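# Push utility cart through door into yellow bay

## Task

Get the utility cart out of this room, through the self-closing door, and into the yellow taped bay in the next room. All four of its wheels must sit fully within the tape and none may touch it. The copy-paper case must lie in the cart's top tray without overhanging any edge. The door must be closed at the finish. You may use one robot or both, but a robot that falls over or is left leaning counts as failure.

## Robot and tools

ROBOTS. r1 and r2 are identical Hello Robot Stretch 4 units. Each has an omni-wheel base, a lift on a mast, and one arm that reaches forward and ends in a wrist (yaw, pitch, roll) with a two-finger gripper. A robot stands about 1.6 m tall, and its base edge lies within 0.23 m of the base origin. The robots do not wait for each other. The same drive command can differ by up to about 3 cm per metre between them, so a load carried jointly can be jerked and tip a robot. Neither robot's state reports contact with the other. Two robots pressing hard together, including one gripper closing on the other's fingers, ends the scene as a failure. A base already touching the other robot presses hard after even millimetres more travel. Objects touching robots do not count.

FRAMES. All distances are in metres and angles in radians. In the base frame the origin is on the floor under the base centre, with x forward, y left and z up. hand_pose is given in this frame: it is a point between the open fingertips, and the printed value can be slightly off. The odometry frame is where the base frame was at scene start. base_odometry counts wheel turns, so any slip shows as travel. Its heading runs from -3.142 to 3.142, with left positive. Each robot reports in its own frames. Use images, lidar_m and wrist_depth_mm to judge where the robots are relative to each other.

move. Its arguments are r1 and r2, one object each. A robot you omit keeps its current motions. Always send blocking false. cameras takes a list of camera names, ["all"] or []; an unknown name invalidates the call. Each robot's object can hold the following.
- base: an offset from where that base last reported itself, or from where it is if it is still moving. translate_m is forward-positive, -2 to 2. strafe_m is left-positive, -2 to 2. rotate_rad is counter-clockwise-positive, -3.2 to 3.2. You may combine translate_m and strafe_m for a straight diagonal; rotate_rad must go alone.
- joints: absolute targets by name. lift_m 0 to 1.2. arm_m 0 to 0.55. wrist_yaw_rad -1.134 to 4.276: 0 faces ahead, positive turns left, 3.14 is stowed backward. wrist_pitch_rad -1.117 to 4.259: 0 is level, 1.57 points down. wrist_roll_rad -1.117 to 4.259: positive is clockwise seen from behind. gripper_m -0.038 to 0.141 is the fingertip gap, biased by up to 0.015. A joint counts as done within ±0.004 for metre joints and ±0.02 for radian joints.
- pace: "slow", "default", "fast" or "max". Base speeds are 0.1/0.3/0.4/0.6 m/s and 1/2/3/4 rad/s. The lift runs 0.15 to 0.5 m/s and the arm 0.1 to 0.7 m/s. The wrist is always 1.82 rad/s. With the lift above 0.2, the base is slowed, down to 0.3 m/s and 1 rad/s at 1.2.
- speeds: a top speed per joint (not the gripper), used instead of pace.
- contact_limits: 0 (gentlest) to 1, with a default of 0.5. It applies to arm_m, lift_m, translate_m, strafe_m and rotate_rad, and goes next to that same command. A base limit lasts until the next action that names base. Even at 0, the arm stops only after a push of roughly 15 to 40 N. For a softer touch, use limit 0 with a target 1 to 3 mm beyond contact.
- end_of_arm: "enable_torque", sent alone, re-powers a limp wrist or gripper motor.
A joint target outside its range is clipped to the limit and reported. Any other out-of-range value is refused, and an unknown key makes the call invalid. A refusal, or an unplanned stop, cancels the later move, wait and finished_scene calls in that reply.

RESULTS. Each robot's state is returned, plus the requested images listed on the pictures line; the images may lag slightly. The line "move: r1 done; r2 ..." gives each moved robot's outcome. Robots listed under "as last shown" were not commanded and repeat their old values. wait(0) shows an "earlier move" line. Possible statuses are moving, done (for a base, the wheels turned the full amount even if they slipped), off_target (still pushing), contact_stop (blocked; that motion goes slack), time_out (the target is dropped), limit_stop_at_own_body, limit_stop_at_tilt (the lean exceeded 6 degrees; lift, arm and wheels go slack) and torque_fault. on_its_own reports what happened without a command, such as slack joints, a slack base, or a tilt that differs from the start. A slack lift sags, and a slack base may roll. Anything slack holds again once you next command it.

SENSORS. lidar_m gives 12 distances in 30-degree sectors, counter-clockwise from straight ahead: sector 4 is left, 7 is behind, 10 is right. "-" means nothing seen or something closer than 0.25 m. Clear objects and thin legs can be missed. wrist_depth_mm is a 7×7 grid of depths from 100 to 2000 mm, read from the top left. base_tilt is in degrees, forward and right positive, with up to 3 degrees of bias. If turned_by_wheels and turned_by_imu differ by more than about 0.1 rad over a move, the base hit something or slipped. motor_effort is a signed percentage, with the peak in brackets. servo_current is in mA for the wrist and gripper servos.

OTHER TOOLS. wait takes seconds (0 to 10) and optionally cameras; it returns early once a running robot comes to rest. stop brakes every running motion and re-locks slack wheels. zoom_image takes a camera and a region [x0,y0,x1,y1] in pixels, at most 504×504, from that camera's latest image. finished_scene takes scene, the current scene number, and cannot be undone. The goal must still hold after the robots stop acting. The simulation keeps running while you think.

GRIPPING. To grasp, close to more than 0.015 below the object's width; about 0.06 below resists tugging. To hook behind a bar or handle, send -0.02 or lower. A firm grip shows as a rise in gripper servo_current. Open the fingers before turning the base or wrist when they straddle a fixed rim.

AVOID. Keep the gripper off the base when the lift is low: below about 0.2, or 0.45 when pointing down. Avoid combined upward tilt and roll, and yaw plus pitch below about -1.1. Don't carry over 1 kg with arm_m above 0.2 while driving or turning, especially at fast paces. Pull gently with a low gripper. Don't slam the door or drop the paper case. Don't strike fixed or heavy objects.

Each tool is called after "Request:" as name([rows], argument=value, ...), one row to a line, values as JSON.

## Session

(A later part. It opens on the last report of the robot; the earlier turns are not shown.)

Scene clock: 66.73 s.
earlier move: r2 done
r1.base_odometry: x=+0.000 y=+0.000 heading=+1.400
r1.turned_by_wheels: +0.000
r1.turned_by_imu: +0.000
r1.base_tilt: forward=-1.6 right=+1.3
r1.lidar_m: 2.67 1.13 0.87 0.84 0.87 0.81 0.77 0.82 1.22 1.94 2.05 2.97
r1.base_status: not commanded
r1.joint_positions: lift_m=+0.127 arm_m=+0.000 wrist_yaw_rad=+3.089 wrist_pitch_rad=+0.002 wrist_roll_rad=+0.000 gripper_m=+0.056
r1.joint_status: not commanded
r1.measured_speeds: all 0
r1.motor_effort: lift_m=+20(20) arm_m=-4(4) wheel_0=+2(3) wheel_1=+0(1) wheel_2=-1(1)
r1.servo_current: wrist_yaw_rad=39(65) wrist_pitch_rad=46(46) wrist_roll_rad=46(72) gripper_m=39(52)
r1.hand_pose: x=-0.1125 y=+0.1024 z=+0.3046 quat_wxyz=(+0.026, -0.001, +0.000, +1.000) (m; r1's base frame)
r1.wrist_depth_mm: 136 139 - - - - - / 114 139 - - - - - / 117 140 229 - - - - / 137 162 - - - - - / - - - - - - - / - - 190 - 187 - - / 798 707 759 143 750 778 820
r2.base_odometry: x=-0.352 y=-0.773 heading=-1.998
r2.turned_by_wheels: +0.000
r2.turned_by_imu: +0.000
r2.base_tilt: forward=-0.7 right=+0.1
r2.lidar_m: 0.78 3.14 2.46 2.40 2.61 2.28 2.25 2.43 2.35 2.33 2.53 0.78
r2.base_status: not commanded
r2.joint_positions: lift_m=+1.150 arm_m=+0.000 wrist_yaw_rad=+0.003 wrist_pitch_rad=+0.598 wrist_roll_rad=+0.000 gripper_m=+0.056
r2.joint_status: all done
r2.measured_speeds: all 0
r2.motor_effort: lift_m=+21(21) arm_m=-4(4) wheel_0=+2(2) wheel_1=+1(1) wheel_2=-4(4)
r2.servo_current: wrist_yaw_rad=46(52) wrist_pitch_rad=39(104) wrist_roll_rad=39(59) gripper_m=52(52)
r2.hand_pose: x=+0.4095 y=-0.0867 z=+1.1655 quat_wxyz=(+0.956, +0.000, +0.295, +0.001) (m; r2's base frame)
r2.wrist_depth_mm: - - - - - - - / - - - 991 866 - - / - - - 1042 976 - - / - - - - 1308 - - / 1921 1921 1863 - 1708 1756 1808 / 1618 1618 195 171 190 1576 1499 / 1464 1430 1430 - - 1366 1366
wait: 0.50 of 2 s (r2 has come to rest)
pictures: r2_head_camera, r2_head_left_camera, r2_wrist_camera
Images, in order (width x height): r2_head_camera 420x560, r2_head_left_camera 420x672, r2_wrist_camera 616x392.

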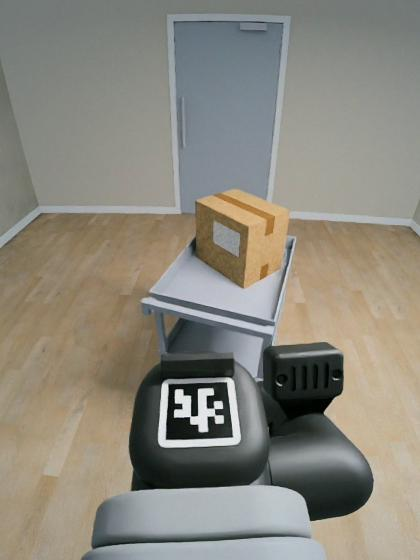

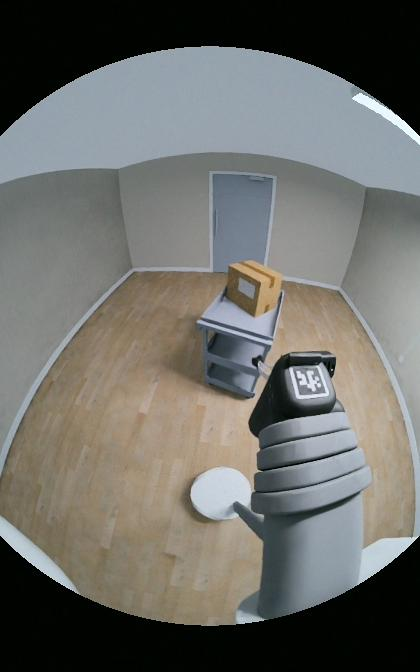

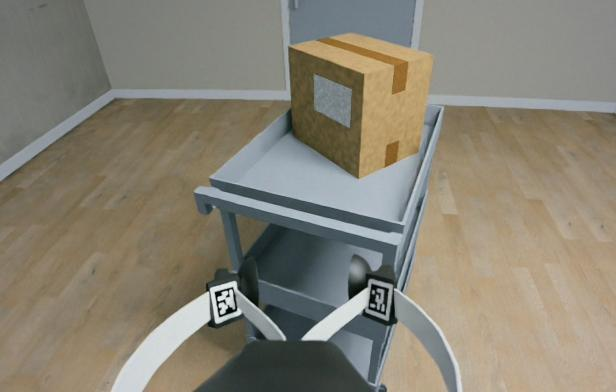

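Request:
move(blocking=false, r2={"base":{"rotate_rad":-0.4}})

Request:
wait(seconds=3)

Request:
move(blocking=false, r2={"base":{"strafe_m":0.4},"joints":{"gripper_m":0.13}})

Request:
wait(seconds=4)

Request:
wait(seconds=0.5, cameras=["r2_head_camera","r2_wrist_camera"])

Scene clock: 98.53 s.
move: r2 moving
r1: as last shown
r1.base_tilt: forward=-1.6 right=+1.2
r1.lidar_m: 2.65 1.15 0.88 0.84 0.90 0.81 0.78 0.85 1.20 1.93 2.04 2.99
r1.motor_effort: lift_m=+20(20) arm_m=-4(4) wheel_0=+2(3) wheel_1=+0(0) wheel_2=-1(1)
r1.servo_current: wrist_yaw_rad=65(65) wrist_pitch_rad=33(46) wrist_roll_rad=46(65) gripper_m=39(46)
r1.wrist_depth_mm: 136 138 - - - - - / 113 139 - - - - - / 117 140 229 - - - - / 137 162 - - - - - / - - - - - - - / - - 190 - 187 - - / 788 707 759 143 741 768 809
r2.base_odometry: x=-0.352 y=-0.773 heading=-2.142
r2.turned_by_wheels: -0.144
r2.turned_by_imu: -0.140
r2.base_tilt: forward=-0.7 right=+0.1
r2.lidar_m: 0.76 0.89 2.54 2.39 2.49 2.39 2.25 2.32 2.46 2.30 2.40 3.20
r2.base_status: rotate_rad moving
r2.joint_positions: lift_m=+1.150 arm_m=+0.000 wrist_yaw_rad=+0.003 wrist_pitch_rad=+0.598 wrist_roll_rad=+0.000 gripper_m=+0.056
r2.joint_status: not commanded
r2.measured_speeds: translate_m=+0.000 strafe_m=+0.000 rotate_rad=-0.562 lift_m=+0.000 arm_m=+0.000 wrist_yaw_rad=+0.000 wrist_pitch_rad=+0.000 wrist_roll_rad=+0.000
r2.motor_effort: lift_m=+21(21) arm_m=-4(4) wheel_0=+7(9) wheel_1=+8(8) wheel_2=+8(9)
r2.servo_current: wrist_yaw_rad=59(59) wrist_pitch_rad=46(46) wrist_roll_rad=33(59) gripper_m=52(59)
r2.hand_pose: x=+0.4095 y=-0.0867 z=+1.1655 quat_wxyz=(+0.956, +0.000, +0.295, +0.001) (m; r2's base frame)
r2.wrist_depth_mm: - - - - - - - / - - - 891 - - - / - - 1160 976 - - - / - - - - - - - / 1863 1921 1008 - 1808 1808 1808 / 1618 1576 191 170 190 1618 1576 / 1464 1397 1366 - - 1397 1336
pictures: none

Scene clock: 99.50 s.
earlier move: r2 done
r1.base_odometry: x=+0.000 y=+0.000 heading=+1.400
r1.turned_by_wheels: +0.000
r1.turned_by_imu: +0.000
r1.base_tilt: forward=-1.6 right=+1.3
r1.lidar_m: 2.65 1.13 0.88 0.83 0.91 0.81 0.75 0.84 1.19 1.93 2.05 2.98
r1.base_status: not commanded
r1.joint_positions: lift_m=+0.127 arm_m=+0.000 wrist_yaw_rad=+3.089 wrist_pitch_rad=+0.002 wrist_roll_rad=+0.000 gripper_m=+0.056
r1.joint_status: not commanded
r1.measured_speeds: all 0
r1.motor_effort: lift_m=+20(20) arm_m=-4(4) wheel_0=+2(3) wheel_1=+0(0) wheel_2=-1(1)
r1.servo_current: wrist_yaw_rad=65(65) wrist_pitch_rad=33(52) wrist_roll_rad=52(72) gripper_m=46(46)
r1.hand_pose: x=-0.1125 y=+0.1024 z=+0.3046 quat_wxyz=(+0.026, -0.001, +0.000, +1.000) (m; r1's base frame)
r1.wrist_depth_mm: 136 139 - - - - - / 114 139 - - - - - / 118 140 229 - - - - / 137 162 - - - - - / - - - - - - - / - - 190 - 187 - - / 798 707 750 143 750 788 820
r2.base_odometry: x=-0.352 y=-0.773 heading=-2.397
r2.turned_by_wheels: -0.255
r2.turned_by_imu: -0.248
r2.base_tilt: forward=-0.7 right=+0.1
r2.lidar_m: 0.78 0.79 2.87 2.44 2.39 2.69 2.27 2.24 2.59 2.31 2.32 2.66
r2.base_status: done
r2.joint_positions: lift_m=+1.150 arm_m=+0.000 wrist_yaw_rad=+0.003 wrist_pitch_rad=+0.598 wrist_roll_rad=+0.000 gripper_m=+0.056
r2.joint_status: not commanded
r2.measured_speeds: all 0
r2.motor_effort: lift_m=+21(21) arm_m=-4(4) wheel_0=+5(9) wheel_1=+4(8) wheel_2=+4(9)
r2.servo_current: wrist_yaw_rad=46(59) wrist_pitch_rad=46(46) wrist_roll_rad=46(59) gripper_m=46(59)
r2.hand_pose: x=+0.4095 y=-0.0867 z=+1.1655 quat_wxyz=(+0.956, +0.000, +0.295, +0.001) (m; r2's base frame)
r2.wrist_depth_mm: - - - - - - - / - 917 931 - - - - / - 1008 976 - - - - / - - 960 - - - - / 1808 - - 1808 1863 1808 1756 / 1618 - 190 1618 191 1576 1537 / 1464 1366 - - - 1430 1366
wait: 0.97 of 3 s (r2 has come to rest)
pictures: none

Scene clock: 100.00 s.
move: r2 moving
r1: as last shown
r1.lidar_m: 2.64 1.12 0.87 0.83 0.92 0.81 0.77 0.82 1.22 1.93 2.03 2.96
r1.motor_effort: lift_m=+20(20) arm_m=-4(4) wheel_0=+2(3) wheel_1=+0(1) wheel_2=-1(1)
r1.servo_current: wrist_yaw_rad=52(65) wrist_pitch_rad=46(46) wrist_roll_rad=39(59) gripper_m=39(46)
r1.wrist_depth_mm: 136 138 - - - - - / 113 139 - - - - - / 118 140 229 - - - - / 137 162 - - - - - / - - - - - - - / - - 190 - 187 - - / 798 715 750 143 741 778 820
r2.base_odometry: x=-0.328 y=-0.800 heading=-2.397
r2.turned_by_wheels: +0.000
r2.turned_by_imu: +0.000
r2.base_tilt: forward=-0.7 right=+0.1
r2.lidar_m: 0.77 0.81 2.84 2.40 2.37 2.70 2.28 2.26 2.57 2.37 2.37 2.71
r2.base_status: strafe_m moving
r2.joint_positions: lift_m=+1.150 arm_m=+0.000 wrist_yaw_rad=+0.003 wrist_pitch_rad=+0.598 wrist_roll_rad=+0.000 gripper_m=+0.075
r2.joint_status: gripper_m moving
r2.measured_speeds: translate_m=-0.002 strafe_m=+0.139 rotate_rad=+0.009 lift_m=+0.000 arm_m=+0.000 wrist_yaw_rad=+0.000 wrist_pitch_rad=+0.000 wrist_roll_rad=+0.000
r2.motor_effort: lift_m=+21(21) arm_m=-4(4) wheel_0=-7(12) wheel_1=+11(12) wheel_2=+0(2)
r2.servo_current: wrist_yaw_rad=52(52) wrist_pitch_rad=39(46) wrist_roll_rad=52(52) gripper_m=78(91)
r2.hand_pose: x=+0.4094 y=-0.0868 z=+1.1655 quat_wxyz=(+0.956, +0.000, +0.295, +0.001) (m; r2's base frame)
r2.wrist_depth_mm: - - - - - - - / - 946 904 - - - - / - 1025 960 - - - - / - - 960 - - - - / 1863 - - 1756 1808 1863 1863 / 1618 931 190 1661 190 1618 1537 / 1430 1366 - - 1430 1366 1366
pictures: none

Scene clock: 102.17 s.
earlier move: r2 done
r1.base_odometry: x=+0.000 y=+0.000 heading=+1.400
r1.turned_by_wheels: +0.000
r1.turned_by_imu: +0.000
r1.base_tilt: forward=-1.6 right=+1.3
r1.lidar_m: 2.66 1.14 0.88 0.84 0.89 0.79 0.76 0.82 1.20 1.94 2.04 3.01
r1.base_status: not commanded
r1.joint_positions: lift_m=+0.127 arm_m=+0.000 wrist_yaw_rad=+3.089 wrist_pitch_rad=+0.002 wrist_roll_rad=+0.000 gripper_m=+0.056
r1.joint_status: not commanded
r1.measured_speeds: all 0
r1.motor_effort: lift_m=+20(20) arm_m=-4(4) wheel_0=+2(3) wheel_1=+0(1) wheel_2=-1(1)
r1.servo_current: wrist_yaw_rad=33(65) wrist_pitch_rad=52(52) wrist_roll_rad=46(72) gripper_m=39(52)
r1.hand_pose: x=-0.1125 y=+0.1024 z=+0.3046 quat_wxyz=(+0.026, -0.001, +0.000, +1.000) (m; r1's base frame)
r1.wrist_depth_mm: 136 138 - - - - - / 113 139 - - - - - / 118 140 229 - - - - / 137 162 - - - - - / - - - - - - - / - - 190 - 187 - - / 788 707 759 143 750 778 798
r2.base_odometry: x=-0.081 y=-1.067 heading=-2.397
r2.turned_by_wheels: +0.000
r2.turned_by_imu: +0.000
r2.base_tilt: forward=-0.6 right=+0.1
r2.lidar_m: 0.73 3.40 2.39 2.03 1.99 2.35 2.37 2.37 2.73 2.70 2.71 0.81
r2.base_status: done
r2.joint_positions: lift_m=+1.150 arm_m=+0.000 wrist_yaw_rad=+0.003 wrist_pitch_rad=+0.598 wrist_roll_rad=+0.000 gripper_m=+0.130
r2.joint_status: all done
r2.measured_speeds: all 0
r2.motor_effort: lift_m=+20(21) arm_m=-4(4) wheel_0=-2(13) wheel_1=+1(13) wheel_2=+0(2)
r2.servo_current: wrist_yaw_rad=46(65) wrist_pitch_rad=39(46) wrist_roll_rad=46(59) gripper_m=46(117)
r2.hand_pose: x=+0.4094 y=-0.0868 z=+1.1655 quat_wxyz=(+0.956, +0.000, +0.295, +0.001) (m; r2's base frame)
r2.wrist_depth_mm: - - - - - - - / - - - 878 - - - / - - - 960 1098 - - / - - - - - - - / 1921 1921 1756 - 1078 1808 1756 / 1576 1499 200 - 189 1499 1499 / 1430 1397 1366 - 1366 1336 1336
wait: 2.17 of 4 s (r2 has come to rest)
pictures: none

Scene clock: 102.67 s.
r1.base_odometry: x=+0.000 y=+0.000 heading=+1.400
r1.turned_by_wheels: +0.000
r1.turned_by_imu: +0.000
r1.base_tilt: forward=-1.6 right=+1.3
r1.lidar_m: 2.64 1.13 0.86 0.84 0.92 0.79 0.76 0.83 1.23 1.91 2.07 2.98
r1.base_status: not commanded
r1.joint_positions: lift_m=+0.127 arm_m=+0.000 wrist_yaw_rad=+3.089 wrist_pitch_rad=+0.002 wrist_roll_rad=+0.000 gripper_m=+0.056
r1.joint_status: not commanded
r1.measured_speeds: all 0
r1.motor_effort: lift_m=+20(20) arm_m=-4(4) wheel_0=+2(3) wheel_1=+0(1) wheel_2=-1(1)
r1.servo_current: wrist_yaw_rad=33(65) wrist_pitch_rad=39(52) wrist_roll_rad=52(72) gripper_m=46(52)
r1.hand_pose: x=-0.1125 y=+0.1024 z=+0.3046 quat_wxyz=(+0.026, -0.001, +0.000, +1.000) (m; r1's base frame)
r1.wrist_depth_mm: 136 139 - - - - - / 113 139 - - - - - / 118 140 228 - - - - / 137 162 - - - - - / - - - - - - - / - - 190 - 188 - - / 788 707 759 143 732 778 831
r2.base_odometry: x=-0.081 y=-1.067 heading=-2.397
r2.turned_by_wheels: +0.000
r2.turned_by_imu: +0.000
r2.base_tilt: forward=-0.8 right=+0.0
r2.lidar_m: 0.76 3.38 2.42 2.05 2.03 2.36 2.37 2.36 2.71 2.70 2.69 0.80
r2.base_status: done
r2.joint_positions: lift_m=+1.150 arm_m=+0.000 wrist_yaw_rad=+0.003 wrist_pitch_rad=+0.598 wrist_roll_rad=+0.000 gripper_m=+0.130
r2.joint_status: all done
r2.measured_speeds: all 0
r2.motor_effort: lift_m=+20(21) arm_m=-4(4) wheel_0=-2(13) wheel_1=+2(13) wheel_2=+0(2)
r2.servo_current: wrist_yaw_rad=46(65) wrist_pitch_rad=39(46) wrist_roll_rad=33(59) gripper_m=59(117)
r2.hand_pose: x=+0.4094 y=-0.0868 z=+1.1655 quat_wxyz=(+0.956, +0.000, +0.295, +0.001) (m; r2's base frame)
r2.wrist_depth_mm: - - - - - - - / - - - 891 - - - / - - - 960 1098 - - / - - - - - - - / 1863 1863 1863 - 1098 1756 1756 / 1576 1499 200 - 190 1499 1537 / 1464 1397 1366 - 1397 1366 1366
wait: 0.50 s; at rest by 0.27 s
pictures: r2_head_camera, r2_wrist_camera
Images, in order (width x height): r2_head_camera 420x560, r2_wrist_camera 616x392.

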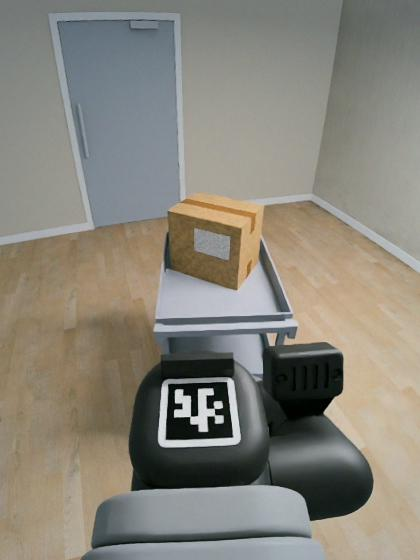

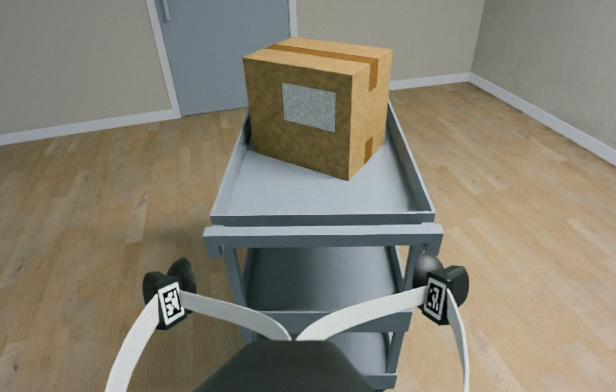

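Request:
move(blocking=false, r2={"base":{"strafe_m":-0.025},"joints":{"lift_m":0.75,"wrist_pitch_rad":0.0}})

Request:
wait(seconds=1)

Request:
wait(seconds=1.5, cameras=["r2_head_camera","r2_wrist_camera"])

Scene clock: 119.33 s.
move: r2 moving
r1: as last shown
r1.lidar_m: 2.67 1.12 0.86 0.83 0.90 0.79 0.76 0.85 1.24 1.91 2.04 2.98
r1.motor_effort: lift_m=+20(20) arm_m=-4(4) wheel_0=+2(3) wheel_1=+0(0) wheel_2=-1(1)
r1.servo_current: wrist_yaw_rad=46(59) wrist_pitch_rad=39(46) wrist_roll_rad=59(65) gripper_m=39(46)
r1.wrist_depth_mm: 136 138 - - - - - / 113 139 - - - - - / 118 140 229 - - - - / 137 162 - - - - - / - - - - - - - / - - 190 - 187 - - / 788 707 741 143 741 778 809
r2.base_odometry: x=-0.097 y=-1.050 heading=-2.397
r2.turned_by_wheels: +0.000
r2.turned_by_imu: +0.001
r2.base_tilt: forward=-0.7 right=+0.1
r2.lidar_m: 0.75 3.37 2.47 2.08 2.02 2.39 2.37 2.35 2.70 2.67 2.65 0.79
r2.base_status: strafe_m moving
r2.joint_positions: lift_m=+1.112 arm_m=+0.000 wrist_yaw_rad=+0.003 wrist_pitch_rad=+0.079 wrist_roll_rad=+0.000 gripper_m=+0.130
r2.joint_status: lift_m moving; wrist_pitch_rad moving
r2.measured_speeds: translate_m=+0.001 strafe_m=-0.028 rotate_rad=-0.003 lift_m=-0.146 arm_m=+0.000 wrist_yaw_rad=+0.000 wrist_pitch_rad=-1.095 wrist_roll_rad=+0.000
r2.motor_effort: lift_m=+11(19) arm_m=-4(4) wheel_0=+5(11) wheel_1=-1(10) wheel_2=+0(2)
r2.servo_current: wrist_yaw_rad=39(65) wrist_pitch_rad=85(176) wrist_roll_rad=52(59) gripper_m=46(59)
r2.hand_pose: x=+0.4586 y=-0.0866 z=+1.2678 quat_wxyz=(+0.999, +0.000, +0.040, +0.001) (m; r2's base frame)
r2.wrist_depth_mm: - - - - - - - / - - - - - - - / - - - - - - - / - - - - - - - / - - - 931 - - - / - - 218 878 213 - - / - - 1921 - - - -
pictures: none

Scene clock: 120.33 s.
earlier move: r2 moving
r1.base_odometry: x=+0.000 y=+0.000 heading=+1.400
r1.turned_by_wheels: +0.000
r1.turned_by_imu: +0.000
r1.base_tilt: forward=-1.6 right=+1.3
r1.lidar_m: 2.65 1.16 0.86 0.83 0.90 0.79 0.77 0.82 1.25 1.93 2.06 2.96
r1.base_status: not commanded
r1.joint_positions: lift_m=+0.127 arm_m=+0.000 wrist_yaw_rad=+3.089 wrist_pitch_rad=+0.002 wrist_roll_rad=+0.000 gripper_m=+0.056
r1.joint_status: not commanded
r1.measured_speeds: all 0
r1.motor_effort: lift_m=+20(20) arm_m=-4(4) wheel_0=+2(3) wheel_1=+0(0) wheel_2=-1(1)
r1.servo_current: wrist_yaw_rad=33(72) wrist_pitch_rad=46(46) wrist_roll_rad=46(65) gripper_m=33(46)
r1.hand_pose: x=-0.1125 y=+0.1024 z=+0.3046 quat_wxyz=(+0.026, -0.001, +0.000, +1.000) (m; r1's base frame)
r1.wrist_depth_mm: 137 138 - - - - - / 113 139 - - - - - / 118 139 229 - - - - / 137 162 - - - - - / - - - - - - - / - - 190 - 187 - - / 788 715 750 143 741 778 820
r2.base_odometry: x=-0.098 y=-1.049 heading=-2.397
r2.turned_by_wheels: +0.000
r2.turned_by_imu: +0.000
r2.base_tilt: forward=-0.6 right=+0.1
r2.lidar_m: 0.76 3.37 2.44 2.08 2.04 2.34 2.35 2.37 2.70 2.68 2.67 0.77
r2.base_status: done
r2.joint_positions: lift_m=+0.854 arm_m=+0.000 wrist_yaw_rad=+0.003 wrist_pitch_rad=+0.008 wrist_roll_rad=+0.000 gripper_m=+0.130
r2.joint_status: lift_m moving; wrist_pitch_rad moving
r2.measured_speeds: translate_m=+0.000 strafe_m=+0.000 rotate_rad=+0.000 lift_m=-0.254 arm_m=+0.000 wrist_yaw_rad=+0.000 wrist_pitch_rad=+0.000 wrist_roll_rad=+0.000
r2.motor_effort: lift_m=+14(19) arm_m=-4(4) wheel_0=+1(11) wheel_1=-2(10) wheel_2=+0(2)
r2.servo_current: wrist_yaw_rad=39(65) wrist_pitch_rad=52(176) wrist_roll_rad=52(59) gripper_m=46(59)
r2.hand_pose: x=+0.4595 y=-0.0866 z=+1.0296 quat_wxyz=(+1.000, +0.000, +0.004, +0.001) (m; r2's base frame)
r2.wrist_depth_mm: - - - - - - - / - - - - - - - / - - - - - - - / - - - 904 - - - / - - - 866 946 - - / - - 193 842 191 - - / - - - - - - -
wait: 1.00 s; no rest
pictures: none

Scene clock: 121.47 s.
earlier move: r2 done
r1.base_odometry: x=+0.000 y=+0.000 heading=+1.400
r1.turned_by_wheels: +0.000
r1.turned_by_imu: +0.000
r1.base_tilt: forward=-1.6 right=+1.3
r1.lidar_m: 2.62 1.15 0.87 0.82 0.92 0.80 0.77 0.82 1.23 1.93 2.06 2.99
r1.base_status: not commanded
r1.joint_positions: lift_m=+0.127 arm_m=+0.000 wrist_yaw_rad=+3.089 wrist_pitch_rad=+0.002 wrist_roll_rad=+0.000 gripper_m=+0.056
r1.joint_status: not commanded
r1.measured_speeds: all 0
r1.motor_effort: lift_m=+20(20) arm_m=-4(4) wheel_0=+2(3) wheel_1=+0(0) wheel_2=-1(1)
r1.servo_current: wrist_yaw_rad=46(72) wrist_pitch_rad=39(46) wrist_roll_rad=46(65) gripper_m=39(46)
r1.hand_pose: x=-0.1125 y=+0.1024 z=+0.3046 quat_wxyz=(+0.026, -0.001, +0.000, +1.000) (m; r1's base frame)
r1.wrist_depth_mm: 136 138 - - - - - / 114 139 - - - - - / 118 139 229 - - - - / 137 162 - - - - - / - - - - - - - / - - 190 - 187 - - / 788 707 750 143 741 778 820
r2.base_odometry: x=-0.098 y=-1.049 heading=-2.397
r2.turned_by_wheels: +0.000
r2.turned_by_imu: +0.000
r2.base_tilt: forward=-0.7 right=+0.1
r2.lidar_m: 0.76 3.39 2.45 2.07 2.04 2.39 2.36 2.36 2.70 2.66 2.68 0.83
r2.base_status: done
r2.joint_positions: lift_m=+0.750 arm_m=+0.000 wrist_yaw_rad=+0.003 wrist_pitch_rad=+0.008 wrist_roll_rad=+0.000 gripper_m=+0.130
r2.joint_status: all done
r2.measured_speeds: all 0
r2.motor_effort: lift_m=+14(19) arm_m=-4(4) wheel_0=+1(11) wheel_1=-2(10) wheel_2=+0(2)
r2.servo_current: wrist_yaw_rad=46(65) wrist_pitch_rad=52(176) wrist_roll_rad=52(65) gripper_m=59(59)
r2.hand_pose: x=+0.4595 y=-0.0866 z=+0.9262 quat_wxyz=(+1.000, +0.000, +0.004, +0.001) (m; r2's base frame)
r2.wrist_depth_mm: - - - - - - - / - - - - - - - / - - - - - - - / - - - 866 - - - / - - 976 831 597 - - / - - 201 597 196 - - / - 1921 627 - 1921 1921 1921
wait: 1.13 of 1.5 s (r2 has come to rest)
pictures: r2_head_camera, r2_wrist_camera
Images, in order (width x height): r2_head_camera 420x560, r2_wrist_camera 616x392.

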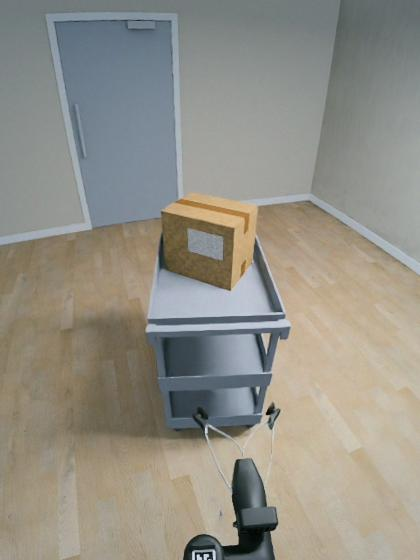

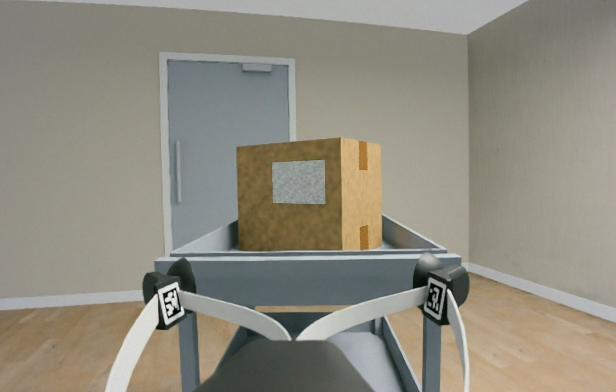

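Request:
move(blocking=false, r2={"base":{"translate_m":0.2},"joints":{"lift_m":0.70,"wrist_roll_rad":1.571,"arm_m":0.12}})

Request:
wait(seconds=3)

Request:
wait(seconds=0.5, cameras=["r2_head_camera","r2_wrist_camera"])

Scene clock: 131.83 s.
move: r2 moving
r1: as last shown
r1.lidar_m: 2.64 1.17 0.86 0.84 0.90 0.80 0.77 0.82 1.24 1.93 2.06 3.00
r1.servo_current: wrist_yaw_rad=52(59) wrist_pitch_rad=39(46) wrist_roll_rad=52(65) gripper_m=46(46)
r1.wrist_depth_mm: 136 139 - - - - - / 113 139 - - - - - / 118 139 229 - - - - / 137 162 - - - - - / - - - - - - - / - - 190 - 187 - - / 788 707 759 143 741 778 820
r2.base_odometry: x=-0.121 y=-1.070 heading=-2.397
r2.turned_by_wheels: +0.000
r2.turned_by_imu: +0.001
r2.base_tilt: forward=-0.7 right=+0.1
r2.lidar_m: 0.72 3.37 2.46 2.08 2.05 2.39 2.38 2.39 2.73 2.65 2.67 0.74
r2.base_status: translate_m moving
r2.joint_positions: lift_m=+0.715 arm_m=+0.051 wrist_yaw_rad=+0.003 wrist_pitch_rad=+0.007 wrist_roll_rad=+0.589 gripper_m=+0.130
r2.joint_status: lift_m moving; arm_m moving; wrist_roll_rad moving
r2.measured_speeds: translate_m=+0.121 strafe_m=-0.001 rotate_rad=-0.003 lift_m=-0.099 arm_m=+0.195 wrist_yaw_rad=+0.000 wrist_pitch_rad=-0.001 wrist_roll_rad=+1.820
r2.motor_effort: lift_m=+10(16) arm_m=+6(10) wheel_0=+7(10) wheel_1=+7(8) wheel_2=-12(12)
r2.servo_current: wrist_yaw_rad=46(65) wrist_pitch_rad=46(52) wrist_roll_rad=104(104) gripper_m=52(52)
r2.hand_pose: x=+0.5100 y=-0.0867 z=+0.8911 quat_wxyz=(+0.957, +0.290, +0.004, +0.000) (m; r2's base frame)
r2.wrist_depth_mm: - - - - - - - / - - - - - - - / - - - 798 - - - / - - 891 768 525 - - / - - - 530 530 1983 1708 / - - 469 535 190 535 1397 / - - 535 - - - 539
pictures: none

Scene clock: 133.40 s.
earlier move: r2 done
r1.base_odometry: x=+0.000 y=+0.000 heading=+1.400
r1.turned_by_wheels: +0.000
r1.turned_by_imu: +0.000
r1.base_tilt: forward=-1.6 right=+1.3
r1.lidar_m: 2.67 1.16 0.86 0.83 0.89 0.81 0.76 0.83 1.25 1.94 2.05 2.96
r1.base_status: not commanded
r1.joint_positions: lift_m=+0.127 arm_m=+0.000 wrist_yaw_rad=+3.089 wrist_pitch_rad=+0.002 wrist_roll_rad=+0.000 gripper_m=+0.056
r1.joint_status: not commanded
r1.measured_speeds: all 0
r1.motor_effort: lift_m=+20(20) arm_m=-4(4) wheel_0=+2(3) wheel_1=+0(0) wheel_2=-1(1)
r1.servo_current: wrist_yaw_rad=59(65) wrist_pitch_rad=46(52) wrist_roll_rad=59(65) gripper_m=39(52)
r1.hand_pose: x=-0.1125 y=+0.1024 z=+0.3046 quat_wxyz=(+0.026, -0.001, +0.000, +1.000) (m; r1's base frame)
r1.wrist_depth_mm: 136 139 - - - - - / 113 139 - - - - - / 118 140 229 - - - - / 137 162 - - - - - / - - - - - - - / - - 190 - 187 - - / 788 707 759 143 750 768 809
r2.base_odometry: x=-0.245 y=-1.184 heading=-2.397
r2.turned_by_wheels: +0.000
r2.turned_by_imu: +0.000
r2.base_tilt: forward=-0.7 right=+0.1
r2.lidar_m: 0.57 0.63 2.52 2.12 2.12 2.45 2.55 2.54 2.91 2.62 2.62 0.57
r2.base_status: done
r2.joint_positions: lift_m=+0.700 arm_m=+0.120 wrist_yaw_rad=+0.003 wrist_pitch_rad=+0.007 wrist_roll_rad=+1.569 gripper_m=+0.130
r2.joint_status: all done
r2.measured_speeds: all 0
r2.motor_effort: lift_m=+14(19) arm_m=+7(11) wheel_0=+4(13) wheel_1=+3(10) wheel_2=-4(14)
r2.servo_current: wrist_yaw_rad=39(65) wrist_pitch_rad=46(59) wrist_roll_rad=52(104) gripper_m=52(59)
r2.hand_pose: x=+0.5793 y=-0.0867 z=+0.8764 quat_wxyz=(+0.708, +0.706, +0.004, -0.002) (m; r2's base frame)
r2.wrist_depth_mm: - - - - 281 303 300 / - - - 221 279 1708 585 / - - 647 222 282 866 - / - - 517 222 282 878 - / - - 544 224 283 891 - / - - 597 224 285 - - / - - - - 283 1921 -
wait: 1.57 of 3 s (r2 has come to rest)
pictures: none

Scene clock: 133.90 s.
r1.base_odometry: x=+0.000 y=+0.000 heading=+1.400
r1.turned_by_wheels: +0.000
r1.turned_by_imu: +0.000
r1.base_tilt: forward=-1.6 right=+1.3
r1.lidar_m: 2.66 1.15 0.88 0.84 0.91 0.79 0.76 0.83 1.22 1.92 2.07 2.96
r1.base_status: not commanded
r1.joint_positions: lift_m=+0.127 arm_m=+0.000 wrist_yaw_rad=+3.089 wrist_pitch_rad=+0.002 wrist_roll_rad=+0.000 gripper_m=+0.056
r1.joint_status: not commanded
r1.measured_speeds: all 0
r1.motor_effort: lift_m=+20(20) arm_m=-4(4) wheel_0=+2(3) wheel_1=+0(0) wheel_2=-1(1)
r1.servo_current: wrist_yaw_rad=52(65) wrist_pitch_rad=46(52) wrist_roll_rad=46(65) gripper_m=46(52)
r1.hand_pose: x=-0.1125 y=+0.1024 z=+0.3046 quat_wxyz=(+0.026, -0.001, +0.000, +1.000) (m; r1's base frame)
r1.wrist_depth_mm: 136 138 - - - - - / 113 139 - - - - - / 118 140 229 - - - - / 137 161 - - - - - / - - - - - - - / - - 190 - 187 - - / 788 715 759 143 741 778 831
r2.base_odometry: x=-0.245 y=-1.184 heading=-2.397
r2.turned_by_wheels: +0.000
r2.turned_by_imu: +0.000
r2.base_tilt: forward=-0.7 right=+0.1
r2.lidar_m: 0.56 0.60 2.52 2.14 2.10 2.40 2.56 2.56 2.90 2.63 2.61 0.60
r2.base_status: done
r2.joint_positions: lift_m=+0.700 arm_m=+0.120 wrist_yaw_rad=+0.003 wrist_pitch_rad=+0.007 wrist_roll_rad=+1.569 gripper_m=+0.130
r2.joint_status: all done
r2.measured_speeds: all 0
r2.motor_effort: lift_m=+14(19) arm_m=+7(11) wheel_0=+4(13) wheel_1=+3(10) wheel_2=-4(14)
r2.servo_current: wrist_yaw_rad=52(65) wrist_pitch_rad=46(59) wrist_roll_rad=52(104) gripper_m=52(59)
r2.hand_pose: x=+0.5793 y=-0.0867 z=+0.8764 quat_wxyz=(+0.708, +0.706, +0.004, -0.002) (m; r2's base frame)
r2.wrist_depth_mm: - - - - 281 303 300 / - - - 221 281 1708 585 / - - 647 223 282 878 - / - - 512 223 282 878 - / - - 544 224 282 891 - / - - 597 224 283 - - / - - - - 285 1863 -
wait: 0.50 s; at rest by 0.27 s
pictures: r2_head_camera, r2_wrist_camera
Images, in order (width x height): r2_head_camera 420x560, r2_wrist_camera 616x392.

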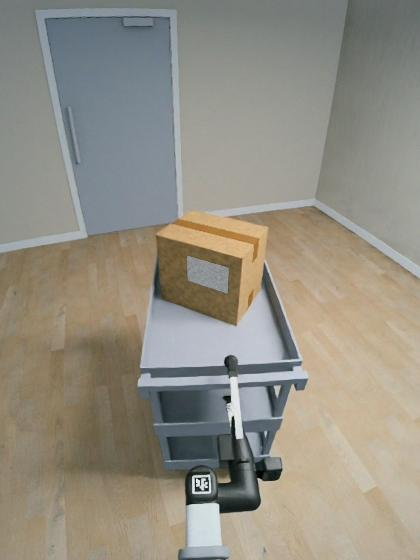

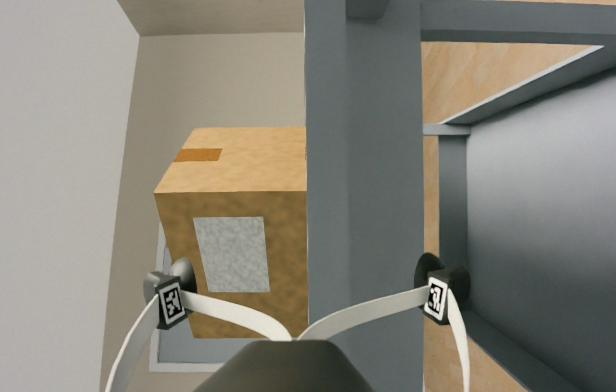

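Request:
move(blocking=false, r2={"joints":{"lift_m":0.688,"arm_m":0.16},"contact_limits":{"arm_m":0.2}})

Request:
wait(seconds=2, cameras=["r2_wrist_camera"])

Request:
move(blocking=false, r2={"joints":{"gripper_m":-0.02}})

Request:
wait(seconds=3)

Request:
wait(seconds=0.3, cameras=["r2_wrist_camera","r2_head_camera"])

Scene clock: 146.37 s.
move: r2 moving
r1: as last shown
r1.lidar_m: 2.63 1.14 0.87 0.83 0.89 0.78 0.78 0.84 1.21 1.92 2.07 2.97
r1.servo_current: wrist_yaw_rad=65(65) wrist_pitch_rad=39(52) wrist_roll_rad=33(59) gripper_m=46(46)
r1.wrist_depth_mm: 136 139 - - - - - / 113 139 - - - - - / 118 140 229 - - - - / 137 162 - - - - - / - - - - - - - / - - 190 - 187 - - / 788 707 759 143 750 768 831
r2.base_odometry: x=-0.245 y=-1.184 heading=-2.397
r2.turned_by_wheels: +0.000
r2.turned_by_imu: +0.001
r2.base_tilt: forward=-0.7 right=+0.1
r2.lidar_m: 0.56 0.61 2.52 2.13 2.14 2.39 2.55 2.54 2.92 2.63 2.64 0.60
r2.base_status: not commanded
r2.joint_positions: lift_m=+0.688 arm_m=+0.156 wrist_yaw_rad=+0.003 wrist_pitch_rad=+0.007 wrist_roll_rad=+1.569 gripper_m=+0.130
r2.joint_status: lift_m moving; arm_m moving
r2.measured_speeds: translate_m=+0.000 strafe_m=+0.000 rotate_rad=+0.000 lift_m=+0.000 arm_m=+0.059 wrist_yaw_rad=+0.000 wrist_pitch_rad=+0.000 wrist_roll_rad=+0.000
r2.motor_effort: lift_m=+14(16) arm_m=+7(13) wheel_0=+4(4) wheel_1=+3(3) wheel_2=-4(4)
r2.servo_current: wrist_yaw_rad=52(52) wrist_pitch_rad=46(52) wrist_roll_rad=46(59) gripper_m=52(59)
r2.contact_limits: arm_m 0.2
r2.hand_pose: x=+0.6159 y=-0.0867 z=+0.8644 quat_wxyz=(+0.708, +0.706, +0.004, -0.002) (m; r2's base frame)
r2.wrist_depth_mm: - - - 185 245 1576 1138 / - - - 185 246 1708 521 / - - 603 186 247 842 - / - - 480 186 246 842 - / - - 508 187 248 866 - / - - 549 187 213 - - / - - - - - 1863 -
pictures: none

Scene clock: 146.77 s.
earlier move: r2 done
r1.base_odometry: x=+0.000 y=+0.000 heading=+1.400
r1.turned_by_wheels: +0.000
r1.turned_by_imu: +0.000
r1.base_tilt: forward=-1.6 right=+1.3
r1.lidar_m: 2.65 1.14 0.87 0.83 0.91 0.81 0.76 0.84 1.24 1.94 2.04 2.94
r1.base_status: not commanded
r1.joint_positions: lift_m=+0.127 arm_m=+0.000 wrist_yaw_rad=+3.089 wrist_pitch_rad=+0.002 wrist_roll_rad=+0.000 gripper_m=+0.056
r1.joint_status: not commanded
r1.measured_speeds: all 0
r1.motor_effort: lift_m=+20(20) arm_m=-4(4) wheel_0=+2(3) wheel_1=+0(0) wheel_2=-1(1)
r1.servo_current: wrist_yaw_rad=46(65) wrist_pitch_rad=39(52) wrist_roll_rad=52(59) gripper_m=39(52)
r1.hand_pose: x=-0.1125 y=+0.1024 z=+0.3046 quat_wxyz=(+0.026, -0.001, +0.000, +1.000) (m; r1's base frame)
r1.wrist_depth_mm: 136 138 - - - - - / 113 139 - - - - - / 118 140 229 - - - - / 137 161 - - - - - / - - - - - - - / - - 190 - 187 - - / 788 707 750 143 741 778 809
r2.base_odometry: x=-0.245 y=-1.184 heading=-2.397
r2.turned_by_wheels: +0.000
r2.turned_by_imu: +0.000
r2.base_tilt: forward=-0.7 right=+0.1
r2.lidar_m: 0.57 0.61 2.52 2.13 2.12 2.43 2.55 2.54 2.92 2.63 2.62 0.57
r2.base_status: not commanded
r2.joint_positions: lift_m=+0.688 arm_m=+0.160 wrist_yaw_rad=+0.003 wrist_pitch_rad=+0.007 wrist_roll_rad=+1.569 gripper_m=+0.130
r2.joint_status: all done
r2.measured_speeds: all 0
r2.motor_effort: lift_m=+14(16) arm_m=+7(13) wheel_0=+4(4) wheel_1=+3(3) wheel_2=-4(4)
r2.servo_current: wrist_yaw_rad=52(52) wrist_pitch_rad=52(59) wrist_roll_rad=59(59) gripper_m=52(59)
r2.contact_limits: arm_m 0.2
r2.hand_pose: x=+0.6193 y=-0.0867 z=+0.8644 quat_wxyz=(+0.708, +0.706, +0.004, -0.002) (m; r2's base frame)
r2.wrist_depth_mm: - - - 181 240 1537 1138 / - - - 182 241 1661 521 / - - 591 182 242 820 - / - - 477 182 243 842 - / - - 500 183 243 842 - / - - 539 183 213 - - / - - - - 244 1808 -
wait: 0.40 of 2 s (r2 has come to rest)
pictures: r2_wrist_camera
Images, in order (width x height): r2_wrist_camera 616x392.

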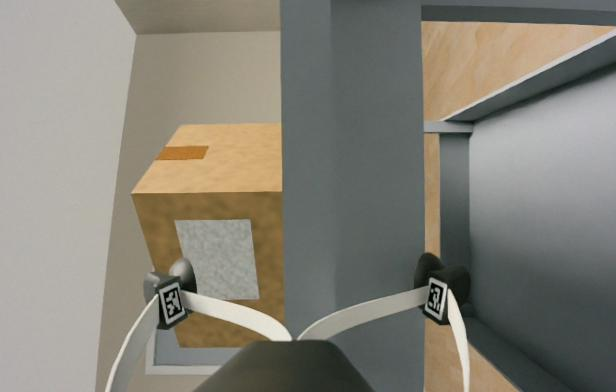

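Scene clock: 147.27 s.
move: r2 moving
r1: as last shown
r1.base_tilt: forward=-1.6 right=+1.2
r1.lidar_m: 2.67 1.15 0.83 0.85 0.90 0.78 0.78 0.83 1.24 1.94 2.05 2.98
r1.motor_effort: lift_m=+20(20) arm_m=-4(4) wheel_0=+2(2) wheel_1=+0(0) wheel_2=-1(1)
r1.servo_current: wrist_yaw_rad=39(65) wrist_pitch_rad=52(52) wrist_roll_rad=46(65) gripper_m=39(46)
r1.wrist_depth_mm: 136 138 - - - - - / 113 139 - - - - - / 118 140 229 - - - - / 137 162 - - - - - / - - - - - - - / - - 191 - 188 - - / 788 699 750 143 741 778 820
r2.base_odometry: x=-0.245 y=-1.184 heading=-2.397
r2.turned_by_wheels: +0.000
r2.turned_by_imu: +0.000
r2.base_tilt: forward=-0.7 right=+0.1
r2.lidar_m: 0.54 0.59 2.52 2.11 2.10 2.38 2.53 2.53 2.92 2.62 2.63 0.61
r2.base_status: not commanded
r2.joint_positions: lift_m=+0.688 arm_m=+0.160 wrist_yaw_rad=+0.003 wrist_pitch_rad=+0.007 wrist_roll_rad=+1.569 gripper_m=+0.117
r2.joint_status: gripper_m moving
r2.measured_speeds: all 0
r2.motor_effort: lift_m=+14(14) arm_m=+7(7) wheel_0=+4(4) wheel_1=+3(3) wheel_2=-4(4)
r2.servo_current: wrist_yaw_rad=52(59) wrist_pitch_rad=46(52) wrist_roll_rad=39(65) gripper_m=78(98)
r2.contact_limits: arm_m 0.2
r2.hand_pose: x=+0.6193 y=-0.0867 z=+0.8644 quat_wxyz=(+0.708, +0.706, +0.004, -0.002) (m; r2's base frame)
r2.wrist_depth_mm: - - - 181 240 1537 1182 / - - - 181 241 1661 525 / - - 591 182 242 831 - / - - 477 182 244 831 - / - - 504 183 242 842 - / - - 200 183 200 - - / - - - - 245 1756 -
pictures: none

Scene clock: 149.07 s.
earlier move: r2 done
r1.base_odometry: x=+0.000 y=+0.000 heading=+1.400
r1.turned_by_wheels: +0.000
r1.turned_by_imu: +0.000
r1.base_tilt: forward=-1.6 right=+1.3
r1.lidar_m: 2.64 1.14 0.85 0.84 0.89 0.81 0.75 0.83 1.24 1.93 2.05 2.98
r1.base_status: not commanded
r1.joint_positions: lift_m=+0.127 arm_m=+0.000 wrist_yaw_rad=+3.089 wrist_pitch_rad=+0.002 wrist_roll_rad=+0.000 gripper_m=+0.056
r1.joint_status: not commanded
r1.measured_speeds: all 0
r1.motor_effort: lift_m=+20(20) arm_m=-4(4) wheel_0=+2(3) wheel_1=+0(1) wheel_2=-1(1)
r1.servo_current: wrist_yaw_rad=52(65) wrist_pitch_rad=39(52) wrist_roll_rad=59(65) gripper_m=46(46)
r1.hand_pose: x=-0.1125 y=+0.1024 z=+0.3046 quat_wxyz=(+0.026, -0.001, +0.000, +1.000) (m; r1's base frame)
r1.wrist_depth_mm: 136 139 - - - - - / 113 139 - - - - - / 118 140 229 - - - - / 137 162 - - - - - / - - - - - - - / - - 190 - 188 - - / 798 699 750 143 750 788 809
r2.base_odometry: x=-0.245 y=-1.184 heading=-2.397
r2.turned_by_wheels: +0.000
r2.turned_by_imu: +0.000
r2.base_tilt: forward=-0.7 right=+0.1
r2.lidar_m: 0.56 0.60 2.52 2.13 2.13 2.38 2.55 2.53 2.93 2.61 2.63 0.58
r2.base_status: not commanded
r2.joint_positions: lift_m=+0.688 arm_m=+0.160 wrist_yaw_rad=+0.002 wrist_pitch_rad=+0.007 wrist_roll_rad=+1.569 gripper_m=-0.019
r2.joint_status: all done
r2.measured_speeds: all 0
r2.motor_effort: lift_m=+15(15) arm_m=+5(7) wheel_0=+4(4) wheel_1=+3(3) wheel_2=-3(4)
r2.servo_current: wrist_yaw_rad=33(59) wrist_pitch_rad=52(59) wrist_roll_rad=46(65) gripper_m=104(228)
r2.contact_limits: arm_m 0.2
r2.hand_pose: x=+0.6194 y=-0.0869 z=+0.8643 quat_wxyz=(+0.708, +0.707, +0.003, -0.002) (m; r2's base frame)
r2.wrist_depth_mm: - - - 170 229 1708 1138 / - - - 170 230 1576 - / - - 574 172 232 820 - / - - 462 231 232 831 - / - - 500 173 233 831 - / - - 189 173 179 - - / - - - - 236 - -
wait: 1.80 of 3 s (r2 has come to rest)
pictures: none

Scene clock: 149.37 s.
r1.base_odometry: x=+0.000 y=+0.000 heading=+1.400
r1.turned_by_wheels: +0.000
r1.turned_by_imu: +0.000
r1.base_tilt: forward=-1.7 right=+1.3
r1.lidar_m: 2.65 1.17 0.85 0.84 0.92 0.79 0.77 0.84 1.24 1.92 2.03 2.95
r1.base_status: not commanded
r1.joint_positions: lift_m=+0.127 arm_m=+0.000 wrist_yaw_rad=+3.089 wrist_pitch_rad=+0.002 wrist_roll_rad=+0.000 gripper_m=+0.056
r1.joint_status: not commanded
r1.measured_speeds: all 0
r1.motor_effort: lift_m=+20(20) arm_m=-4(4) wheel_0=+2(3) wheel_1=+0(1) wheel_2=-1(1)
r1.servo_current: wrist_yaw_rad=52(65) wrist_pitch_rad=39(52) wrist_roll_rad=59(65) gripper_m=39(46)
r1.hand_pose: x=-0.1125 y=+0.1024 z=+0.3046 quat_wxyz=(+0.026, -0.001, +0.000, +1.000) (m; r1's base frame)
r1.wrist_depth_mm: 136 138 - - - - - / 113 139 - - - - - / 118 140 229 - - - - / 137 162 - - - - - / - - - - - - - / - - 190 - 187 - - / 788 699 768 143 741 778 820
r2.base_odometry: x=-0.245 y=-1.184 heading=-2.397
r2.turned_by_wheels: +0.000
r2.turned_by_imu: +0.000
r2.base_tilt: forward=-0.6 right=+0.1
r2.lidar_m: 0.56 0.61 2.53 2.12 2.12 2.39 2.56 2.54 2.93 2.62 2.62 0.60
r2.base_status: not commanded
r2.joint_positions: lift_m=+0.688 arm_m=+0.160 wrist_yaw_rad=+0.002 wrist_pitch_rad=+0.007 wrist_roll_rad=+1.569 gripper_m=-0.019
r2.joint_status: all done
r2.measured_speeds: all 0
r2.motor_effort: lift_m=+15(15) arm_m=+5(7) wheel_0=+4(4) wheel_1=+3(3) wheel_2=-2(4)
r2.servo_current: wrist_yaw_rad=46(59) wrist_pitch_rad=52(59) wrist_roll_rad=52(65) gripper_m=104(228)
r2.contact_limits: arm_m 0.2
r2.hand_pose: x=+0.6194 y=-0.0869 z=+0.8643 quat_wxyz=(+0.708, +0.707, +0.003, -0.002) (m; r2's base frame)
r2.wrist_depth_mm: - - - 169 229 1618 1160 / - - - 170 231 1576 - / - - 574 171 230 820 - / - - 459 231 233 842 - / - - 500 172 233 842 - / - - 188 173 180 - - / - - - - 236 - -
wait: 0.30 s; at rest by 0.27 s
pictures: r2_head_camera, r2_wrist_camera
Images, in order (width x height): r2_head_camera 420x560, r2_wrist_camera 616x392.

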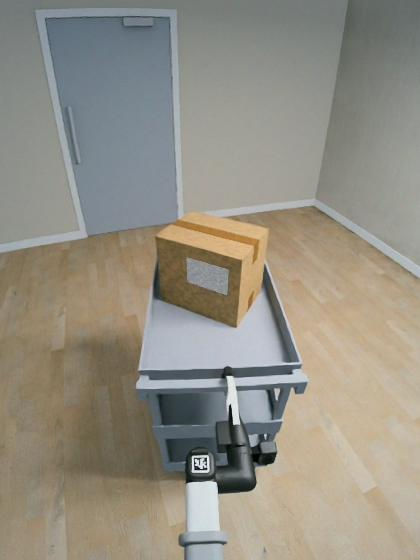

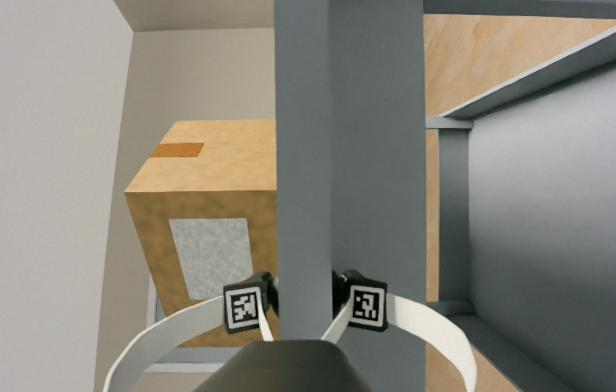

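Request:
move(blocking=false, r2={"base":{"translate_m":-0.4},"pace":"slow"})

Request:
wait(seconds=6)

Request:
wait(seconds=0.3, cameras=["r2_wrist_camera","r2_head_camera"])

Scene clock: 153.33 s.
move: r2 moving
r1: as last shown
r1.base_tilt: forward=-1.6 right=+1.3
r1.lidar_m: 2.63 1.15 0.85 0.83 0.91 0.80 0.77 0.81 1.22 1.93 2.04 2.99
r1.motor_effort: lift_m=+20(20) arm_m=-4(4) wheel_0=+2(3) wheel_1=+0(0) wheel_2=-1(1)
r1.servo_current: wrist_yaw_rad=46(72) wrist_pitch_rad=39(52) wrist_roll_rad=65(65) gripper_m=46(46)
r1.wrist_depth_mm: 136 139 - - - - - / 113 139 - - - - - / 118 139 229 - - - - / 137 161 - - - - - / - - - - - - - / - - 190 - 186 - - / 798 707 741 143 732 778 809
r2.base_odometry: x=-0.236 y=-1.176 heading=-2.397
r2.turned_by_wheels: +0.000
r2.turned_by_imu: +0.001
r2.base_tilt: forward=-0.6 right=+0.0
r2.lidar_m: 0.54 0.61 2.52 2.12 2.11 2.43 2.54 2.52 2.90 2.63 2.63 0.57
r2.base_status: translate_m moving
r2.joint_positions: lift_m=+0.688 arm_m=+0.160 wrist_yaw_rad=+0.003 wrist_pitch_rad=+0.007 wrist_roll_rad=+1.569 gripper_m=-0.019
r2.joint_status: not commanded
r2.measured_speeds: translate_m=-0.048 strafe_m=+0.000 rotate_rad=-0.002 lift_m=+0.000 arm_m=+0.000 wrist_yaw_rad=+0.000 wrist_pitch_rad=+0.000 wrist_roll_rad=+0.000
r2.motor_effort: lift_m=+15(15) arm_m=+1(5) wheel_0=-5(8) wheel_1=-6(6) wheel_2=+15(15)
r2.servo_current: wrist_yaw_rad=26(52) wrist_pitch_rad=52(52) wrist_roll_rad=39(59) gripper_m=104(111)
r2.contact_limits: arm_m 0.2
r2.hand_pose: x=+0.6195 y=-0.0866 z=+0.8643 quat_wxyz=(+0.708, +0.707, +0.004, -0.002) (m; r2's base frame)
r2.wrist_depth_mm: - - - 169 229 1661 1160 / - - - 170 230 1576 - / - - 569 171 231 820 - / - - 462 231 232 820 - / - - 504 172 234 831 - / - - 187 174 179 - - / - - - - 236 129 -
pictures: none

Scene clock: 158.13 s.
earlier move: r2 done
r1.base_odometry: x=+0.000 y=+0.000 heading=+1.400
r1.turned_by_wheels: +0.000
r1.turned_by_imu: +0.000
r1.base_tilt: forward=-1.6 right=+1.3
r1.lidar_m: 2.66 1.16 0.86 0.83 0.90 0.81 0.78 0.81 1.25 1.93 2.04 2.96
r1.base_status: not commanded
r1.joint_positions: lift_m=+0.127 arm_m=+0.000 wrist_yaw_rad=+3.089 wrist_pitch_rad=+0.002 wrist_roll_rad=+0.000 gripper_m=+0.056
r1.joint_status: not commanded
r1.measured_speeds: all 0
r1.motor_effort: lift_m=+20(20) arm_m=-4(4) wheel_0=+2(3) wheel_1=+0(0) wheel_2=-1(1)
r1.servo_current: wrist_yaw_rad=39(72) wrist_pitch_rad=46(52) wrist_roll_rad=33(72) gripper_m=39(46)
r1.hand_pose: x=-0.1125 y=+0.1024 z=+0.3046 quat_wxyz=(+0.026, -0.001, +0.000, +1.000) (m; r1's base frame)
r1.wrist_depth_mm: 136 138 - - - - - / 114 139 - - - - - / 118 140 229 - - - - / 137 162 - - - - - / - - - - - - - / - - 190 - 188 - - / 788 699 750 143 732 778 820
r2.base_odometry: x=+0.049 y=-0.914 heading=-2.397
r2.turned_by_wheels: +0.000
r2.turned_by_imu: +0.002
r2.base_tilt: forward=-0.7 right=+0.1
r2.lidar_m: 0.55 0.59 2.37 2.00 1.99 2.31 2.15 2.18 2.47 2.73 2.73 0.57
r2.base_status: done
r2.joint_positions: lift_m=+0.688 arm_m=+0.160 wrist_yaw_rad=+0.003 wrist_pitch_rad=+0.007 wrist_roll_rad=+1.569 gripper_m=-0.019
r2.joint_status: not commanded
r2.measured_speeds: all 0
r2.motor_effort: lift_m=+17(17) arm_m=-3(5) wheel_0=-2(11) wheel_1=-4(9) wheel_2=+9(16)
r2.servo_current: wrist_yaw_rad=46(65) wrist_pitch_rad=52(59) wrist_roll_rad=59(65) gripper_m=91(111)
r2.contact_limits: arm_m 0.2
r2.hand_pose: x=+0.6196 y=-0.0864 z=+0.8642 quat_wxyz=(+0.708, +0.707, +0.004, -0.001) (m; r2's base frame)
r2.wrist_depth_mm: - - - 170 232 1537 1138 / - - - 171 231 1661 500 / - - 597 171 232 820 - / - 504 466 171 232 842 - / - - 492 171 232 831 - / - - 189 172 181 - - / - - 603 - 233 - -
wait: 4.80 of 6 s (r2 has come to rest)
pictures: none

Scene clock: 158.43 s.
r1.base_odometry: x=+0.000 y=+0.000 heading=+1.400
r1.turned_by_wheels: +0.000
r1.turned_by_imu: +0.000
r1.base_tilt: forward=-1.6 right=+1.3
r1.lidar_m: 2.65 1.15 0.87 0.83 0.90 0.79 0.77 0.82 1.23 1.94 2.05 2.98
r1.base_status: not commanded
r1.joint_positions: lift_m=+0.127 arm_m=+0.000 wrist_yaw_rad=+3.089 wrist_pitch_rad=+0.002 wrist_roll_rad=+0.000 gripper_m=+0.056
r1.joint_status: not commanded
r1.measured_speeds: all 0
r1.motor_effort: lift_m=+20(20) arm_m=-4(4) wheel_0=+3(3) wheel_1=+0(0) wheel_2=-1(1)
r1.servo_current: wrist_yaw_rad=39(72) wrist_pitch_rad=39(52) wrist_roll_rad=46(72) gripper_m=46(46)
r1.hand_pose: x=-0.1125 y=+0.1024 z=+0.3046 quat_wxyz=(+0.026, -0.001, +0.000, +1.000) (m; r1's base frame)
r1.wrist_depth_mm: 136 138 - - - - - / 113 139 - - - - - / 118 140 230 - - - - / 137 162 - - - - - / - - - - - - - / - - 190 - 187 - - / 778 707 759 143 750 788 809
r2.base_odometry: x=+0.049 y=-0.914 heading=-2.397
r2.turned_by_wheels: +0.000
r2.turned_by_imu: +0.000
r2.base_tilt: forward=-0.7 right=+0.0
r2.lidar_m: 0.55 0.58 2.40 2.01 1.99 2.32 2.18 2.14 2.49 2.73 2.72 0.57
r2.base_status: done
r2.joint_positions: lift_m=+0.688 arm_m=+0.160 wrist_yaw_rad=+0.003 wrist_pitch_rad=+0.007 wrist_roll_rad=+1.569 gripper_m=-0.019
r2.joint_status: not commanded
r2.measured_speeds: all 0
r2.motor_effort: lift_m=+17(17) arm_m=-3(5) wheel_0=-2(11) wheel_1=-4(9) wheel_2=+9(16)
r2.servo_current: wrist_yaw_rad=46(65) wrist_pitch_rad=46(59) wrist_roll_rad=46(65) gripper_m=91(111)
r2.contact_limits: arm_m 0.2
r2.hand_pose: x=+0.6196 y=-0.0864 z=+0.8642 quat_wxyz=(+0.708, +0.707, +0.004, -0.001) (m; r2's base frame)
r2.wrist_depth_mm: - - - 170 231 1537 1138 / - - - 171 232 1618 500 / - - 597 171 231 809 - / - 504 462 171 232 831 - / - - 488 172 233 842 - / - - 188 171 180 - - / - - 603 - 232 - -
wait: 0.30 s; at rest by 0.27 s
pictures: r2_head_camera, r2_wrist_camera
Images, in order (width x height): r2_head_camera 420x560, r2_wrist_camera 616x392.

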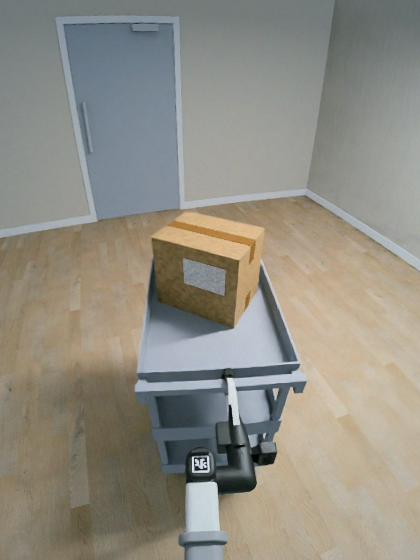

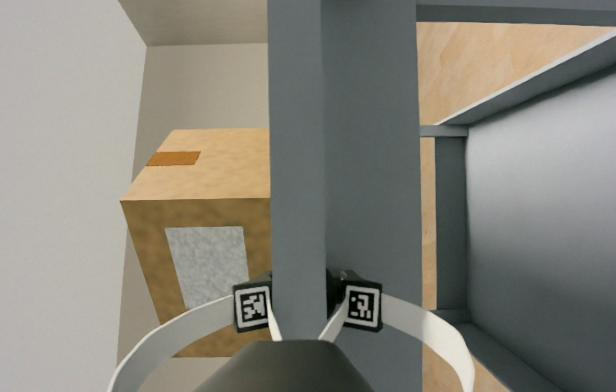

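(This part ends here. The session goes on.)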